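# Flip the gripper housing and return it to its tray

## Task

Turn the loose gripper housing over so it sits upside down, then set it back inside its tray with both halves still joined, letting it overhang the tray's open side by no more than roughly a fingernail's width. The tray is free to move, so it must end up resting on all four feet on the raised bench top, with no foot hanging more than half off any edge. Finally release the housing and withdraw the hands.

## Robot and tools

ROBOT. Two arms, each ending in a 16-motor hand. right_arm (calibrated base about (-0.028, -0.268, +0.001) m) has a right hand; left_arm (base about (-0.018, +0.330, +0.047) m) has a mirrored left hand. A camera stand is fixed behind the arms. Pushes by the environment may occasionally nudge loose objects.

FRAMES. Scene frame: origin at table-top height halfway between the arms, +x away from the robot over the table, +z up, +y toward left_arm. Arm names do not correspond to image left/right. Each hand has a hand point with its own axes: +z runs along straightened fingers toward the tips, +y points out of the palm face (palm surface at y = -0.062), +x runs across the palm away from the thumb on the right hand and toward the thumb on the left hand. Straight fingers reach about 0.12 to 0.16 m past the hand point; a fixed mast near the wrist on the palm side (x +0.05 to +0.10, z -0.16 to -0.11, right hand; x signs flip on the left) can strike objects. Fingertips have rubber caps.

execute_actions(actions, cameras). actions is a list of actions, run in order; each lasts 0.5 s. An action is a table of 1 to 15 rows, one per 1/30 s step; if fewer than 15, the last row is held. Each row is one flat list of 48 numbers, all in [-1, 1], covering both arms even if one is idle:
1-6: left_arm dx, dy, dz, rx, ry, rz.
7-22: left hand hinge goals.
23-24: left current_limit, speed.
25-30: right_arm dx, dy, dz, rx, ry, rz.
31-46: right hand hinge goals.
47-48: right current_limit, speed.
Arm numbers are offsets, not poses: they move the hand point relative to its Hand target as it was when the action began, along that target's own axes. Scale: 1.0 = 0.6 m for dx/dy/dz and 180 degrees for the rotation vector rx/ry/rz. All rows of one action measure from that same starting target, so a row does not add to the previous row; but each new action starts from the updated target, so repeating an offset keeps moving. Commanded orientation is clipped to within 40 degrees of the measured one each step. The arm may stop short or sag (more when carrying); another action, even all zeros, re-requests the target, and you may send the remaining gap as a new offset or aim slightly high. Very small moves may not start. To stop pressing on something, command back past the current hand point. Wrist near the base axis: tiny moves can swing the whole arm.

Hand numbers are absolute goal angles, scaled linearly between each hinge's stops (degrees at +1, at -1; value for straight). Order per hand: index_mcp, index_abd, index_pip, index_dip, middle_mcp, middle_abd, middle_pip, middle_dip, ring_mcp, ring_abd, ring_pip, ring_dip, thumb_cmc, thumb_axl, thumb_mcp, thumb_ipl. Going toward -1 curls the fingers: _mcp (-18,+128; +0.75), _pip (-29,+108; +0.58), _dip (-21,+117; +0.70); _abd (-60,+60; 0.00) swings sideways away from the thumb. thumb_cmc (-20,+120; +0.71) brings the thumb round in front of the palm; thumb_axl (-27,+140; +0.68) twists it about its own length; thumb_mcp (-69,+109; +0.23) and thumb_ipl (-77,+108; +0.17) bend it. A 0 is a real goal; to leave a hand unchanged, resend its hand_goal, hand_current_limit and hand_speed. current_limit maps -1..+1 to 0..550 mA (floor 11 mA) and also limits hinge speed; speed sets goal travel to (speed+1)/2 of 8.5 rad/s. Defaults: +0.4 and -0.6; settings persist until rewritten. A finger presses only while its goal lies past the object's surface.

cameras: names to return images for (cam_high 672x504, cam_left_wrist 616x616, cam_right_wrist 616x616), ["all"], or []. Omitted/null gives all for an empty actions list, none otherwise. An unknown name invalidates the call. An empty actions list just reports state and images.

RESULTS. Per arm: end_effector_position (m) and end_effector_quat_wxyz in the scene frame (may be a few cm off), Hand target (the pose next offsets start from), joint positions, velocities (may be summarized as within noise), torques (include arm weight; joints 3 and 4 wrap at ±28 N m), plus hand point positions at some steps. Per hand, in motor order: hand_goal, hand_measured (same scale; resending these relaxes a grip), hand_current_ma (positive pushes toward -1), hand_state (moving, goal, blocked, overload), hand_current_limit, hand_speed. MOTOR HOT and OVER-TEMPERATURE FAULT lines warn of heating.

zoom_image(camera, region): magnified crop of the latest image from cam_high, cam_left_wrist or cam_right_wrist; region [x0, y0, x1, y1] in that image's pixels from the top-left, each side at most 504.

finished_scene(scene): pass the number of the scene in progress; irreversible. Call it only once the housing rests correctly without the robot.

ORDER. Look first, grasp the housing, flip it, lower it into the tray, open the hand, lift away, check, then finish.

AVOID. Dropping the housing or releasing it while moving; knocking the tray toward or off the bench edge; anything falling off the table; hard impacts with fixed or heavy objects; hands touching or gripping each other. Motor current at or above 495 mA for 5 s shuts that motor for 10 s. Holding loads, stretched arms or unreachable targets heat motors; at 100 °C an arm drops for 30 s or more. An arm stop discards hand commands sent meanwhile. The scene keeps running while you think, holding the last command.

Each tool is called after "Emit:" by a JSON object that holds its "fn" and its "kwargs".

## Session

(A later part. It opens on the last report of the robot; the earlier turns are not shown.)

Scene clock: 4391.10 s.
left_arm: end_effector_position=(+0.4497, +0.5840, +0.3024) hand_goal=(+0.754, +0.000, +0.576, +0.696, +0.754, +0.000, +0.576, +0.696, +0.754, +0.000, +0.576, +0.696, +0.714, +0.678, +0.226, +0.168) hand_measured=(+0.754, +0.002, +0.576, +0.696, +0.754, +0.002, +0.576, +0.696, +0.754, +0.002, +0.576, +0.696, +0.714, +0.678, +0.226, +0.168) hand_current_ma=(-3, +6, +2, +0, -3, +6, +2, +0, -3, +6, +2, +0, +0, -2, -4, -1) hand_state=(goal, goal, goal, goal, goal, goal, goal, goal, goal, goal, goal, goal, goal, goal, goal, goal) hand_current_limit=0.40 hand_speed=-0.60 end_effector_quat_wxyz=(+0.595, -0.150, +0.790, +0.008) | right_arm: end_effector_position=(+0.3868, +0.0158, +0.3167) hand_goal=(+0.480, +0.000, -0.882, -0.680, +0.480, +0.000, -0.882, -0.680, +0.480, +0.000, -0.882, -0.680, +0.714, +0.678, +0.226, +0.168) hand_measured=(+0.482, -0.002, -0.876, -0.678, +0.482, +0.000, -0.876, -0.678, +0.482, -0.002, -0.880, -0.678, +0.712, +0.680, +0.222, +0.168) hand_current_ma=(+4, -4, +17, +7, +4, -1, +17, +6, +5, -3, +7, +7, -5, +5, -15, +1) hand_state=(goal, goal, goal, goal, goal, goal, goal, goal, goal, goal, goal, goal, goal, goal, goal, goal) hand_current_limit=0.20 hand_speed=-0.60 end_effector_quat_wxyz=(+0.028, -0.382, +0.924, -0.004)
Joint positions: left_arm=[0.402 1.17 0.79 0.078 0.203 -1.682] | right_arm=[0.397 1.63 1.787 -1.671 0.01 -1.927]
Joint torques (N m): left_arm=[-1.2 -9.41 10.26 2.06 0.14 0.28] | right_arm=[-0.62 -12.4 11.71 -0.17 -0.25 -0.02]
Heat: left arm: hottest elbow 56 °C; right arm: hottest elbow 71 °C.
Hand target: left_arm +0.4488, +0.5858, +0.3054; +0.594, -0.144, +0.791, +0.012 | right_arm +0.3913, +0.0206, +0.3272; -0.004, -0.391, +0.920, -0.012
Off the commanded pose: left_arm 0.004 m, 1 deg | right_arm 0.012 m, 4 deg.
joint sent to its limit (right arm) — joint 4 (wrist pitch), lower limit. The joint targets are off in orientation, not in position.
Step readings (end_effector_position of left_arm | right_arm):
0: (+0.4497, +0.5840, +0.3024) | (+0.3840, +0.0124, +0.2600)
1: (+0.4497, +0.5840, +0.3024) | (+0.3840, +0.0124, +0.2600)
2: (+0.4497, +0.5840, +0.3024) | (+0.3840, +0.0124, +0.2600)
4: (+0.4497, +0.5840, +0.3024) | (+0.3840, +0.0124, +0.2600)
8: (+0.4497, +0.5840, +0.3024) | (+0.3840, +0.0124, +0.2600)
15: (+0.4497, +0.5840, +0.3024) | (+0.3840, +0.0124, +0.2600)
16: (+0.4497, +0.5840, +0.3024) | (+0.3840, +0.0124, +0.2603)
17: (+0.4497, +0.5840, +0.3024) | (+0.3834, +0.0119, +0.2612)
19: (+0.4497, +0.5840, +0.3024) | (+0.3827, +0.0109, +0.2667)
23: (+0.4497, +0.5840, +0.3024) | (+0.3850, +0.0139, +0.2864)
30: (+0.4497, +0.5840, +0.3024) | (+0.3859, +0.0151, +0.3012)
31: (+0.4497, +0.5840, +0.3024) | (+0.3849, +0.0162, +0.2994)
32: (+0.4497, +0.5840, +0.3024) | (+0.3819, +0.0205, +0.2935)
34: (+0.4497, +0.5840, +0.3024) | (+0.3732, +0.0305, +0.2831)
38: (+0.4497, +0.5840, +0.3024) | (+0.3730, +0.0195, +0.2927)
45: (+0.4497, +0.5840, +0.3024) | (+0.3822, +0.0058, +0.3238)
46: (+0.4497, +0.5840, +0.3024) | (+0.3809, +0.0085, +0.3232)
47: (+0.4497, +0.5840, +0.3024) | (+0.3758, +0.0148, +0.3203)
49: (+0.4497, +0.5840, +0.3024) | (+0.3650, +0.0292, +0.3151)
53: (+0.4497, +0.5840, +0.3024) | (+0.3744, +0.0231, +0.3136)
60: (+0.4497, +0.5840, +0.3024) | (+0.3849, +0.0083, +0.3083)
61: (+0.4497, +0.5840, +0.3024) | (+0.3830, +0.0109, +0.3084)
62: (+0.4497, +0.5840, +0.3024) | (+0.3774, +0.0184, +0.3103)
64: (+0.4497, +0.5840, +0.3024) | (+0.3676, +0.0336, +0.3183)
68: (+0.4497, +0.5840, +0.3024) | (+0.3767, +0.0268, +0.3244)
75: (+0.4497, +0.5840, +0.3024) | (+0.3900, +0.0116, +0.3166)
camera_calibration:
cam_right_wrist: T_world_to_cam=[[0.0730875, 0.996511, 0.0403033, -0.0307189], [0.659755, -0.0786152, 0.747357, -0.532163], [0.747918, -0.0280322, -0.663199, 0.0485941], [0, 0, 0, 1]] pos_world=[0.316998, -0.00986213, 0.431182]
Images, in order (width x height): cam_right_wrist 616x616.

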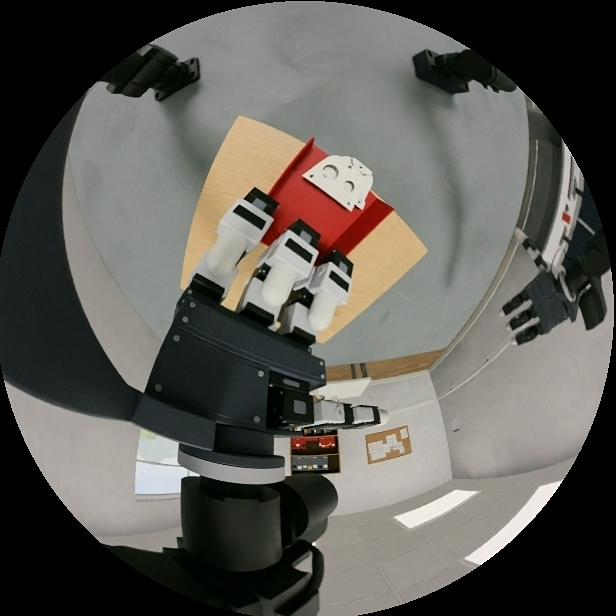

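Emit:
{"fn": "execute_actions", "kwargs": {"actions": [[[0,0,0,0,0,0,0.754,0,0.576,0.696,0.754,0,0.576,0.696,0.754,0,0.576,0.696,0.714,0.678,0.226,0.168,0.4,-0.6,0,0,0,0.1437,-0.0176,-0.0218,0.48,0,-0.883,-0.681,0.48,0,-0.883,-0.681,0.48,0,-0.883,-0.681,0.714,0.678,0.226,0.168,0.2,-0.6]],[[0,0,0,0,0,0,0.754,0,0.576,0.696,0.754,0,0.576,0.696,0.754,0,0.576,0.696,0.714,0.678,0.226,0.168,0.4,-0.6,0,0,0,0.1437,-0.0176,-0.0218,0.206,0,-0.225,0.696,0.206,0,-0.225,0.696,0.95,0,-0.883,-0.681,0.714,0.678,0.226,0.168,0.2,-0.6]],[[0,0,0,0,0,0,0.754,0,0.576,0.696,0.754,0,0.576,0.696,0.754,0,0.576,0.696,0.714,0.678,0.226,0.168,0.4,-0.6,0.0145,0.0332,0.0076,0.1437,-0.0176,-0.0218,0.206,0,-0.225,0.696,0.206,0,-0.225,0.696,0.95,0,-0.883,-0.681,-0.572,0.678,0.507,-0.318,0.2,-0.6]]], "cameras": ["cam_right_wrist"]}}

Emit:
{"fn": "zoom_image", "kwargs": {"camera": "cam_right_wrist", "region": [300, 120, 540, 320]}}

Scene clock: 4477.70 s.
left_arm: end_effector_position=(+0.4497, +0.5840, +0.3024) hand_goal=(+0.754, +0.000, +0.576, +0.696, +0.754, +0.000, +0.576, +0.696, +0.754, +0.000, +0.576, +0.696, +0.714, +0.678, +0.226, +0.168) hand_measured=(+0.754, +0.002, +0.576, +0.696, +0.754, +0.002, +0.576, +0.696, +0.754, +0.002, +0.576, +0.696, +0.714, +0.678, +0.226, +0.168) hand_current_ma=(-3, +6, +2, +0, -3, +6, +2, +0, -3, +6, +2, +0, +0, -2, -4, -1) hand_state=(goal, goal, goal, goal, goal, goal, goal, goal, goal, goal, goal, goal, goal, goal, goal, goal) hand_current_limit=0.40 hand_speed=-0.60 end_effector_quat_wxyz=(+0.595, -0.150, +0.790, +0.008) | right_arm: end_effector_position=(+0.3781, +0.0212, +0.3018) hand_goal=(+0.206, +0.000, -0.224, +0.696, +0.206, +0.000, -0.224, +0.696, +0.950, +0.000, -0.882, -0.680, -0.572, +0.678, +0.508, -0.318) hand_measured=(+0.202, -0.002, -0.224, +0.694, +0.202, +0.000, -0.224, +0.694, +0.938, -0.002, -0.880, -0.678, -0.570, +0.680, +0.504, -0.316) hand_current_ma=(-9, -4, -2, -7, -9, -1, -2, -6, -39, -3, +7, +7, +7, +5, -15, +7) hand_state=(goal, goal, goal, goal, goal, goal, goal, goal, goal, goal, goal, goal, goal, goal, goal, goal) hand_current_limit=0.20 hand_speed=-0.60 end_effector_quat_wxyz=(+0.297, -0.392, +0.668, -0.559)
Joint positions: left_arm=[0.402 1.17 0.79 0.078 0.203 -1.682] | right_arm=[0.895 1.415 1.341 -1.07 1.351 -2.049]
Joint torques (N m): left_arm=[-0.97 -9.41 10.39 2.09 0.19 0.26] | right_arm=[-1.08 -11.75 9.1 1.21 0.81 -0.02]
Heat: left arm: hottest elbow 56 °C; right arm: hottest elbow 64 °C.
Hand target: left_arm +0.4488, +0.5858, +0.3054; +0.594, -0.144, +0.791, +0.012 | right_arm +0.3797, +0.0182, +0.3084; +0.310, -0.392, +0.666, -0.554
Off the commanded pose: left_arm 0.004 m, 1 deg | right_arm 0.007 m, 2 deg.
Step readings (end_effector_position of left_arm | right_arm):
0: (+0.4497, +0.5840, +0.3024) | (+0.3868, +0.0158, +0.3167)
1: (+0.4497, +0.5840, +0.3024) | (+0.3875, +0.0143, +0.3158)
2: (+0.4497, +0.5840, +0.3024) | (+0.3907, +0.0069, +0.3104)
4: (+0.4497, +0.5840, +0.3024) | (+0.3975, -0.0052, +0.3023)
8: (+0.4497, +0.5840, +0.3024) | (+0.3945, +0.0073, +0.3007)
15: (+0.4497, +0.5840, +0.3024) | (+0.3822, +0.0235, +0.3085)
16: (+0.4497, +0.5840, +0.3024) | (+0.3841, +0.0210, +0.3090)
17: (+0.4497, +0.5840, +0.3024) | (+0.3916, +0.0130, +0.3093)
19: (+0.4497, +0.5840, +0.3024) | (+0.4056, +0.0005, +0.3119)
23: (+0.4497, +0.5840, +0.3024) | (+0.3985, +0.0092, +0.3188)
30: (+0.4497, +0.5840, +0.3024) | (+0.3870, +0.0262, +0.3227)
31: (+0.4497, +0.5840, +0.3024) | (+0.3891, +0.0241, +0.3223)
32: (+0.4497, +0.5840, +0.3024) | (+0.3954, +0.0167, +0.3231)
34: (+0.4497, +0.5840, +0.3024) | (+0.4010, +0.0022, +0.3227)
38: (+0.4497, +0.5840, +0.3024) | (+0.3844, +0.0081, +0.3065)
45: (+0.4497, +0.5840, +0.3024) | (+0.3783, +0.0261, +0.2909)
camera_calibration:
cam_right_wrist: T_world_to_cam=[[0.248471, 0.703271, -0.666087, 0.118173], [-0.259169, 0.710849, 0.653854, -0.155997], [0.933324, 0.0101649, 0.358892, -0.334021], [0, 0, 0, 1]] pos_world=[0.241957, 0.0311772, 0.30059]
Images, in order (width x height): cam_right_wrist 616x616.

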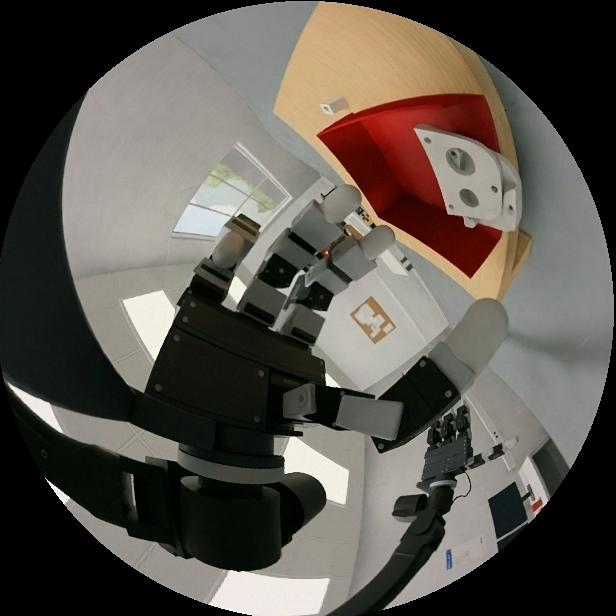

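Scaled by 2.100 from the camera's 616x616 image, which has a finer 880x880 frame.

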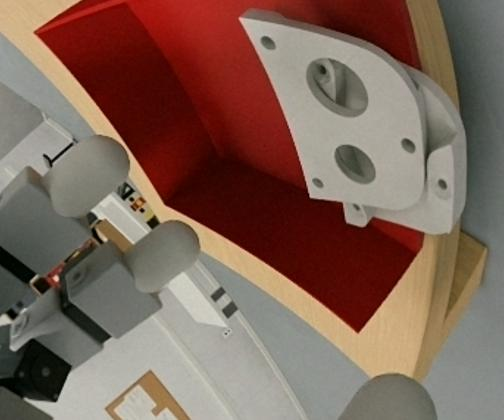

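Emit:
{"fn": "execute_actions", "kwargs": {"actions": [[[0,0,0,0,0,0,0.754,0,0.576,0.696,0.754,0,0.576,0.696,0.754,0,0.576,0.696,0.714,0.678,0.226,0.168,0.4,-0.6,-0.0067,0.07,0.0278,0,0,0,0.206,0,-0.225,0.696,0.206,0,-0.225,0.696,0.95,0,-0.883,-0.681,-0.572,0.678,0.507,-0.318,0.2,-0.6]],[[0,0,0,0,0,0,0.754,0,0.576,0.696,0.754,0,0.576,0.696,0.754,0,0.576,0.696,0.714,0.678,0.226,0.168,0.4,-0.6,0,0.0557,0.0119,0,0,0,0.206,0,-0.225,0.696,0.206,0,-0.225,0.696,0.95,0,-0.883,-0.681,-0.572,0.678,0.507,-0.318,0.2,-0.6]]], "cameras": ["cam_right_wrist"]}}

Emit:
{"fn": "zoom_image", "kwargs": {"camera": "cam_right_wrist", "region": [300, 120, 540, 320]}}

Scene clock: 4488.50 s.
left_arm: end_effector_position=(+0.4497, +0.5840, +0.3024) hand_goal=(+0.754, +0.000, +0.576, +0.696, +0.754, +0.000, +0.576, +0.696, +0.754, +0.000, +0.576, +0.696, +0.714, +0.678, +0.226, +0.168) hand_measured=(+0.754, +0.002, +0.576, +0.696, +0.754, +0.002, +0.576, +0.696, +0.754, +0.002, +0.576, +0.696, +0.714, +0.678, +0.226, +0.168) hand_current_ma=(-3, +6, +2, +0, -3, +6, +2, +0, -3, +6, +2, +0, +0, -2, -4, -1) hand_state=(goal, goal, goal, goal, goal, goal, goal, goal, goal, goal, goal, goal, goal, goal, goal, goal) hand_current_limit=0.40 hand_speed=-0.60 end_effector_quat_wxyz=(+0.595, -0.150, +0.790, +0.008) | right_arm: end_effector_position=(+0.3842, +0.0159, +0.2324) hand_goal=(+0.206, +0.000, -0.224, +0.696, +0.206, +0.000, -0.224, +0.696, +0.950, +0.000, -0.882, -0.680, -0.572, +0.678, +0.508, -0.318) hand_measured=(+0.202, -0.002, -0.224, +0.694, +0.202, +0.000, -0.224, +0.694, +0.938, -0.002, -0.880, -0.678, -0.570, +0.680, +0.504, -0.316) hand_current_ma=(-9, -4, -2, -7, -9, -1, -2, -6, -39, -3, +7, +7, +6, +5, -15, +7) hand_state=(goal, goal, goal, goal, goal, goal, goal, goal, goal, goal, goal, goal, goal, goal, goal, goal) hand_current_limit=0.20 hand_speed=-0.60 end_effector_quat_wxyz=(+0.302, -0.383, +0.674, -0.555)
Joint positions: left_arm=[0.402 1.17 0.79 0.078 0.203 -1.682] | right_arm=[0.876 1.433 1.17 -0.828 1.343 -2.079]
Joint torques (N m): left_arm=[-1.55 -9.11 10.32 1.92 0.15 0.27] | right_arm=[-1.26 -9.64 9.21 1.37 0.77 -0.02]
Heat: left arm: hottest elbow 56 °C; right arm: hottest elbow 63 °C.
Hand target: left_arm +0.4488, +0.5858, +0.3054; +0.594, -0.144, +0.791, +0.012 | right_arm +0.3885, +0.0159, +0.2297; +0.310, -0.392, +0.666, -0.554
Off the commanded pose: left_arm 0.004 m, 1 deg | right_arm 0.005 m, 2 deg.
joint sent to its limit (right arm) — joint 6 (wrist roll), lower limit. The joint targets still meet the commanded pose.
Step readings (end_effector_position of left_arm | right_arm):
0: (+0.4497, +0.5840, +0.3024) | (+0.3781, +0.0212, +0.3018)
1: (+0.4497, +0.5840, +0.3024) | (+0.3782, +0.0212, +0.3016)
2: (+0.4497, +0.5840, +0.3024) | (+0.3792, +0.0217, +0.2996)
4: (+0.4497, +0.5840, +0.3024) | (+0.3813, +0.0219, +0.2921)
8: (+0.4497, +0.5840, +0.3024) | (+0.3813, +0.0169, +0.2700)
15: (+0.4497, +0.5840, +0.3024) | (+0.3842, +0.0159, +0.2655)
16: (+0.4497, +0.5840, +0.3024) | (+0.3843, +0.0160, +0.2653)
17: (+0.4497, +0.5840, +0.3024) | (+0.3847, +0.0165, +0.2639)
19: (+0.4497, +0.5840, +0.3024) | (+0.3854, +0.0174, +0.2588)
23: (+0.4497, +0.5840, +0.3024) | (+0.3830, +0.0145, +0.2407)
30: (+0.4497, +0.5840, +0.3024) | (+0.3839, +0.0156, +0.2323)
camera_calibration:
cam_right_wrist: T_world_to_cam=[[0.261397, 0.714603, -0.648856, 0.0650233], [-0.259514, 0.699508, 0.665839, -0.107693], [0.92969, -0.00566094, 0.368299, -0.315282], [0, 0, 0, 1]] pos_world=[0.24817, 0.0270813, 0.230015]
Images, in order (width x height): cam_right_wrist 616x616.

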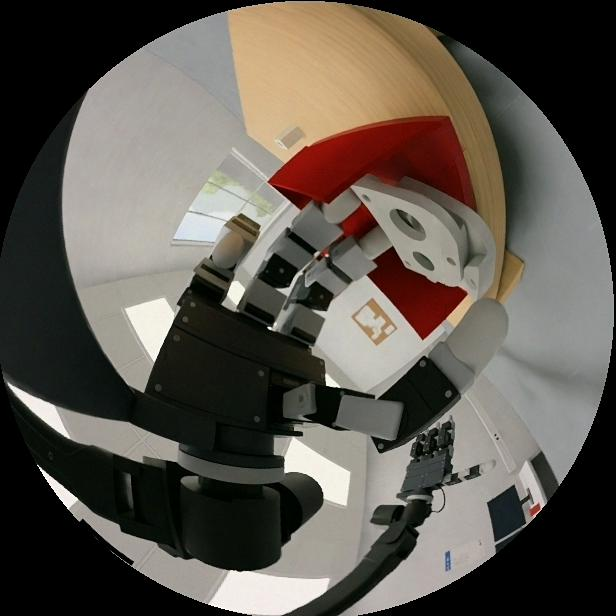

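Scaled by 2.100 from the camera's 616x616 image, which has a finer 880x880 frame.

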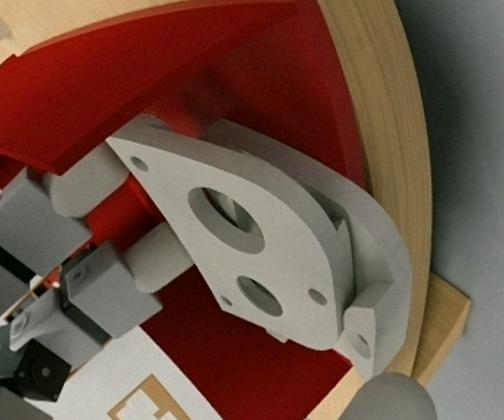

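Emit:
{"fn": "execute_actions", "kwargs": {"actions": [[[0,0,0,0,0,0,0.754,0,0.576,0.696,0.754,0,0.576,0.696,0.754,0,0.576,0.696,0.714,0.678,0.226,0.168,0.4,-0.6,0,-0.04,-0.0086,0,0,0,0.206,0,-0.225,0.696,0.206,0,-0.225,0.696,0.95,0,-0.883,-0.681,-0.572,0.678,0.507,-0.318,0.2,-0.6]]], "cameras": []}}

Scene clock: 4498.90 s.
left_arm: end_effector_position=(+0.4497, +0.5840, +0.3024) hand_goal=(+0.754, +0.000, +0.576, +0.696, +0.754, +0.000, +0.576, +0.696, +0.754, +0.000, +0.576, +0.696, +0.714, +0.678, +0.226, +0.168) hand_measured=(+0.754, +0.002, +0.576, +0.696, +0.754, +0.002, +0.576, +0.696, +0.754, +0.002, +0.576, +0.696, +0.714, +0.678, +0.226, +0.168) hand_current_ma=(-3, +6, +2, +0, -3, +6, +2, +0, -3, +6, +2, +0, +0, -2, -4, -1) hand_state=(goal, goal, goal, goal, goal, goal, goal, goal, goal, goal, goal, goal, goal, goal, goal, goal) hand_current_limit=0.40 hand_speed=-0.60 end_effector_quat_wxyz=(+0.595, -0.150, +0.790, +0.008) | right_arm: end_effector_position=(+0.3794, +0.0098, +0.2296) hand_goal=(+0.206, +0.000, -0.224, +0.696, +0.206, +0.000, -0.224, +0.696, +0.950, +0.000, -0.882, -0.680, -0.572, +0.678, +0.508, -0.318) hand_measured=(+0.202, -0.002, -0.224, +0.694, +0.202, +0.000, -0.224, +0.694, +0.938, -0.002, -0.880, -0.678, -0.570, +0.680, +0.504, -0.316) hand_current_ma=(-9, -4, -2, -7, -9, -1, -2, -6, -39, -3, +7, +7, +6, +5, -15, +7) hand_state=(goal, goal, goal, goal, goal, goal, goal, goal, goal, goal, goal, goal, goal, goal, goal, goal) hand_current_limit=0.20 hand_speed=-0.60 end_effector_quat_wxyz=(+0.287, -0.395, +0.668, -0.561)
Joint positions: left_arm=[0.402 1.17 0.79 0.078 0.203 -1.682] | right_arm=[0.876 1.433 1.17 -0.87 1.343 -2.079]
Joint torques (N m): left_arm=[-0.5 -9.11 10.21 2.02 0.17 0.23] | right_arm=[-1.08 -10.99 12.77 0.38 0.81 -0.04]
Heat: left arm: hottest elbow 56 °C; right arm: hottest elbow 62 °C.
Hand target: left_arm +0.4488, +0.5858, +0.3054; +0.594, -0.144, +0.791, +0.012 | right_arm +0.3884, +0.0165, +0.2542; +0.310, -0.392, +0.666, -0.554
Off the commanded pose: left_arm 0.004 m, 1 deg | right_arm 0.027 m, 3 deg.
joint sent to its limit (right arm) — joint 6 (wrist roll), lower limit. The joint targets still meet the commanded pose.
Step readings (end_effector_position of left_arm | right_arm):
0: (+0.4497, +0.5840, +0.3024) | (+0.3842, +0.0159, +0.2324)
1: (+0.4497, +0.5840, +0.3024) | (+0.3842, +0.0159, +0.2324)
2: (+0.4497, +0.5840, +0.3024) | (+0.3841, +0.0158, +0.2323)
4: (+0.4497, +0.5840, +0.3024) | (+0.3830, +0.0144, +0.2317)
8: (+0.4497, +0.5840, +0.3024) | (+0.3805, +0.0113, +0.2302)
15: (+0.4497, +0.5840, +0.3024) | (+0.3795, +0.0100, +0.2297)
No camera images: "cameras" was empty.

Emit:
{"fn": "execute_actions", "kwargs": {"actions": [[[0,0,0,0,0,0,0.754,0,0.576,0.696,0.754,0,0.576,0.696,0.754,0,0.576,0.696,0.714,0.678,0.226,0.168,0.4,-0.6,-0.0058,-0.0151,-0.0066,0,0,0,0.206,0,-0.225,0.696,0.206,0,-0.225,0.696,0.95,0,-0.883,-0.681,-0.572,0.678,0.507,-0.318,0.2,-0.6]]], "cameras": ["cam_right_wrist"]}}

Emit:
{"fn": "zoom_image", "kwargs": {"camera": "cam_right_wrist", "region": [300, 120, 540, 320]}}

Scene clock: 4504.23 s.
left_arm: end_effector_position=(+0.4497, +0.5840, +0.3024) hand_goal=(+0.754, +0.000, +0.576, +0.696, +0.754, +0.000, +0.576, +0.696, +0.754, +0.000, +0.576, +0.696, +0.714, +0.678, +0.226, +0.168) hand_measured=(+0.754, +0.002, +0.576, +0.696, +0.754, +0.002, +0.576, +0.696, +0.754, +0.002, +0.576, +0.696, +0.714, +0.678, +0.226, +0.168) hand_current_ma=(-3, +6, +2, +0, -3, +6, +2, +0, -3, +6, +2, +0, +0, -2, -4, -1) hand_state=(goal, goal, goal, goal, goal, goal, goal, goal, goal, goal, goal, goal, goal, goal, goal, goal) hand_current_limit=0.40 hand_speed=-0.60 end_effector_quat_wxyz=(+0.595, -0.150, +0.790, +0.008) | right_arm: end_effector_position=(+0.3805, +0.0110, +0.2379) hand_goal=(+0.206, +0.000, -0.224, +0.696, +0.206, +0.000, -0.224, +0.696, +0.950, +0.000, -0.882, -0.680, -0.572, +0.678, +0.508, -0.318) hand_measured=(+0.202, -0.002, -0.224, +0.694, +0.202, +0.000, -0.224, +0.694, +0.938, -0.002, -0.880, -0.678, -0.570, +0.680, +0.504, -0.316) hand_current_ma=(-9, -4, -2, -7, -9, -1, -2, -6, -39, -3, +7, +7, +6, +5, -15, +7) hand_state=(goal, goal, goal, goal, goal, goal, goal, goal, goal, goal, goal, goal, goal, goal, goal, goal) hand_current_limit=0.20 hand_speed=-0.60 end_effector_quat_wxyz=(+0.286, -0.395, +0.668, -0.562)
Joint positions: left_arm=[0.402 1.17 0.79 0.078 0.203 -1.682] | right_arm=[0.876 1.433 1.192 -0.895 1.344 -2.079]
Joint torques (N m): left_arm=[-0.97 -9.35 10.26 2.04 0.15 0.26] | right_arm=[-0.5 -10.87 13.15 0.29 0.8 -0.02]
Heat: left arm: hottest elbow 56 °C; right arm: hottest elbow 62 °C.
Hand target: left_arm +0.4488, +0.5858, +0.3054; +0.594, -0.144, +0.791, +0.012 | right_arm +0.3884, +0.0208, +0.2638; +0.310, -0.392, +0.666, -0.554
Off the commanded pose: left_arm 0.004 m, 1 deg | right_arm 0.029 m, 3 deg.
joint sent to its limit (right arm) — joint 6 (wrist roll), lower limit. The joint targets still meet the commanded pose.
Step readings (end_effector_position of left_arm | right_arm):
0: (+0.4497, +0.5840, +0.3024) | (+0.3794, +0.0098, +0.2296)
1: (+0.4497, +0.5840, +0.3024) | (+0.3794, +0.0097, +0.2296)
2: (+0.4497, +0.5840, +0.3024) | (+0.3792, +0.0096, +0.2298)
4: (+0.4497, +0.5840, +0.3024) | (+0.3789, +0.0091, +0.2307)
8: (+0.4497, +0.5840, +0.3024) | (+0.3798, +0.0103, +0.2351)
15: (+0.4497, +0.5840, +0.3024) | (+0.3806, +0.0112, +0.2379)
camera_calibration:
cam_right_wrist: T_world_to_cam=[[0.243905, 0.691015, -0.680448, 0.0874577], [-0.241725, 0.722811, 0.64739, -0.111579], [0.939191, 0.00657916, 0.343333, -0.311717], [0, 0, 0, 1]] pos_world=[0.244459, 0.0222667, 0.238768]
Images, in order (width x height): cam_right_wrist 616x616.

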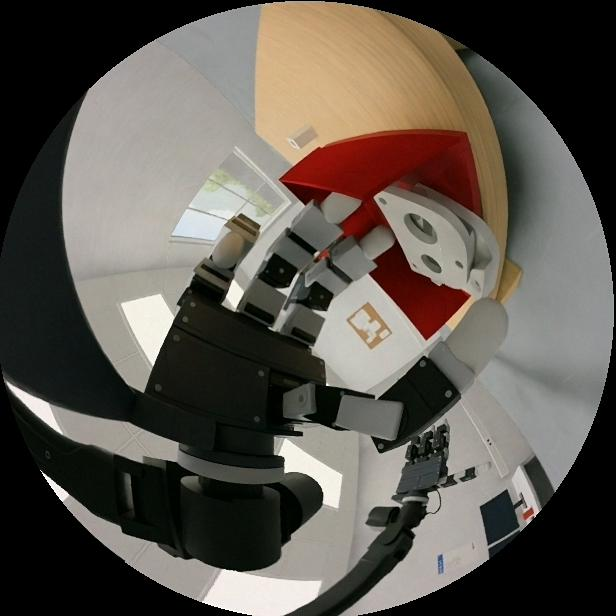

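Scaled by 2.100 from the camera's 616x616 image, which has a finer 880x880 frame.

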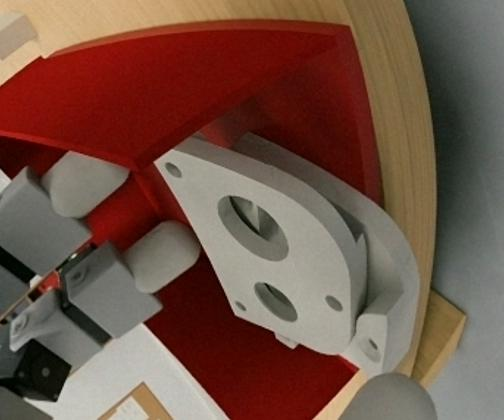

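Emit:
{"fn": "execute_actions", "kwargs": {"actions": [[[0,0,0,0,0,0,0.754,0,0.576,0.696,0.754,0,0.576,0.696,0.754,0,0.576,0.696,0.714,0.678,0.226,0.168,0.4,-0.6,0,0,0,0,0,0,0.15,0,-0.225,0.696,0.1,0,-0.225,0.696,0.95,0,-0.883,-0.681,-0.572,0.678,0.36,-0.156,0.1,-0.85]],[[0,0,0,0,0,0,0.754,0,0.576,0.696,0.754,0,0.576,0.696,0.754,0,0.576,0.696,0.714,0.678,0.226,0.168,0.4,-0.6,0,0,0,0,0,0,0.12,0,-0.225,0.696,0.07,0,-0.225,0.696,0.95,0,-0.883,-0.681,-0.572,0.678,0.27,-0.156,0.1,-0.93]]], "cameras": ["cam_right_wrist"]}}

Emit:
{"fn": "zoom_image", "kwargs": {"camera": "cam_right_wrist", "region": [300, 120, 540, 320]}}

Scene clock: 4523.70 s.
left_arm: end_effector_position=(+0.4497, +0.5840, +0.3024) hand_goal=(+0.754, +0.000, +0.576, +0.696, +0.754, +0.000, +0.576, +0.696, +0.754, +0.000, +0.576, +0.696, +0.714, +0.678, +0.226, +0.168) hand_measured=(+0.754, +0.002, +0.576, +0.696, +0.754, +0.002, +0.576, +0.696, +0.754, +0.002, +0.576, +0.696, +0.714, +0.678, +0.226, +0.168) hand_current_ma=(-3, +6, +2, +0, -3, +6, +2, +0, -3, +6, +2, +0, +0, -2, -4, -1) hand_state=(goal, goal, goal, goal, goal, goal, goal, goal, goal, goal, goal, goal, goal, goal, goal, goal) hand_current_limit=0.40 hand_speed=-0.60 end_effector_quat_wxyz=(+0.595, -0.150, +0.790, +0.008) | right_arm: end_effector_position=(+0.3805, +0.0110, +0.2379) hand_goal=(+0.120, +0.000, -0.224, +0.696, +0.070, +0.000, -0.224, +0.696, +0.950, +0.000, -0.882, -0.680, -0.572, +0.678, +0.270, -0.156) hand_measured=(+0.118, -0.002, -0.224, +0.694, +0.070, +0.000, -0.224, +0.694, +0.938, -0.002, -0.880, -0.678, -0.570, +0.680, +0.272, -0.158) hand_current_ma=(-3, -4, -2, -7, -2, -1, -2, -6, -39, -3, +7, +7, +6, +5, +4, -5) hand_state=(goal, goal, goal, goal, goal, goal, goal, goal, goal, goal, goal, goal, goal, goal, goal, goal) hand_current_limit=0.10 hand_speed=-0.93 end_effector_quat_wxyz=(+0.286, -0.395, +0.668, -0.562)
Joint positions: left_arm=[0.402 1.17 0.79 0.078 0.203 -1.682] | right_arm=[0.876 1.433 1.192 -0.895 1.344 -2.079]
Joint torques (N m): left_arm=[-0.85 -10.23 10.25 1.92 0.16 0.31] | right_arm=[-0.62 -11.05 13.14 0.31 0.79 -0.03]
Heat: left arm: hottest elbow 56 °C; right arm: hottest elbow 63 °C.
Hand target: left_arm +0.4488, +0.5858, +0.3054; +0.594, -0.144, +0.791, +0.012 | right_arm +0.3884, +0.0208, +0.2638; +0.310, -0.392, +0.666, -0.554
Off the commanded pose: left_arm 0.004 m, 1 deg | right_arm 0.029 m, 3 deg.
joint sent to its limit (right arm) — joint 6 (wrist roll), lower limit. The joint targets still meet the commanded pose.
Step readings (end_effector_position of left_arm | right_arm):
0: (+0.4497, +0.5840, +0.3024) | (+0.3805, +0.0110, +0.2379)
1: (+0.4497, +0.5840, +0.3024) | (+0.3805, +0.0110, +0.2379)
2: (+0.4497, +0.5840, +0.3024) | (+0.3805, +0.0110, +0.2379)
4: (+0.4497, +0.5840, +0.3024) | (+0.3805, +0.0110, +0.2379)
8: (+0.4497, +0.5840, +0.3024) | (+0.3805, +0.0110, +0.2379)
15: (+0.4497, +0.5840, +0.3024) | (+0.3805, +0.0110, +0.2379)
16: (+0.4497, +0.5840, +0.3024) | (+0.3805, +0.0110, +0.2379)
17: (+0.4497, +0.5840, +0.3024) | (+0.3805, +0.0110, +0.2379)
19: (+0.4497, +0.5840, +0.3024) | (+0.3805, +0.0110, +0.2379)
23: (+0.4497, +0.5840, +0.3024) | (+0.3805, +0.0110, +0.2379)
30: (+0.4497, +0.5840, +0.3024) | (+0.3805, +0.0110, +0.2379)
camera_calibration:
cam_right_wrist: T_world_to_cam=[[0.243905, 0.691015, -0.680448, 0.0874577], [-0.241725, 0.722811, 0.64739, -0.111579], [0.939191, 0.00657916, 0.343333, -0.311717], [0, 0, 0, 1]] pos_world=[0.244459, 0.0222667, 0.238768]
Images, in order (width x height): cam_right_wrist 616x616.

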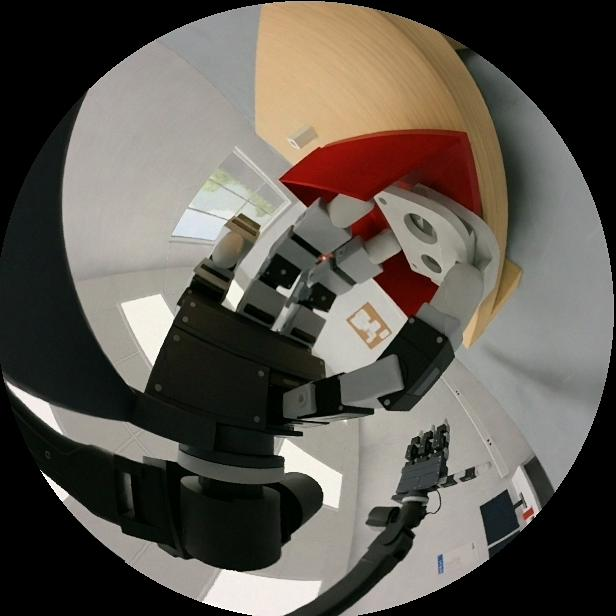

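Scaled by 2.100 from the camera's 616x616 image, which has a finer 880x880 frame.

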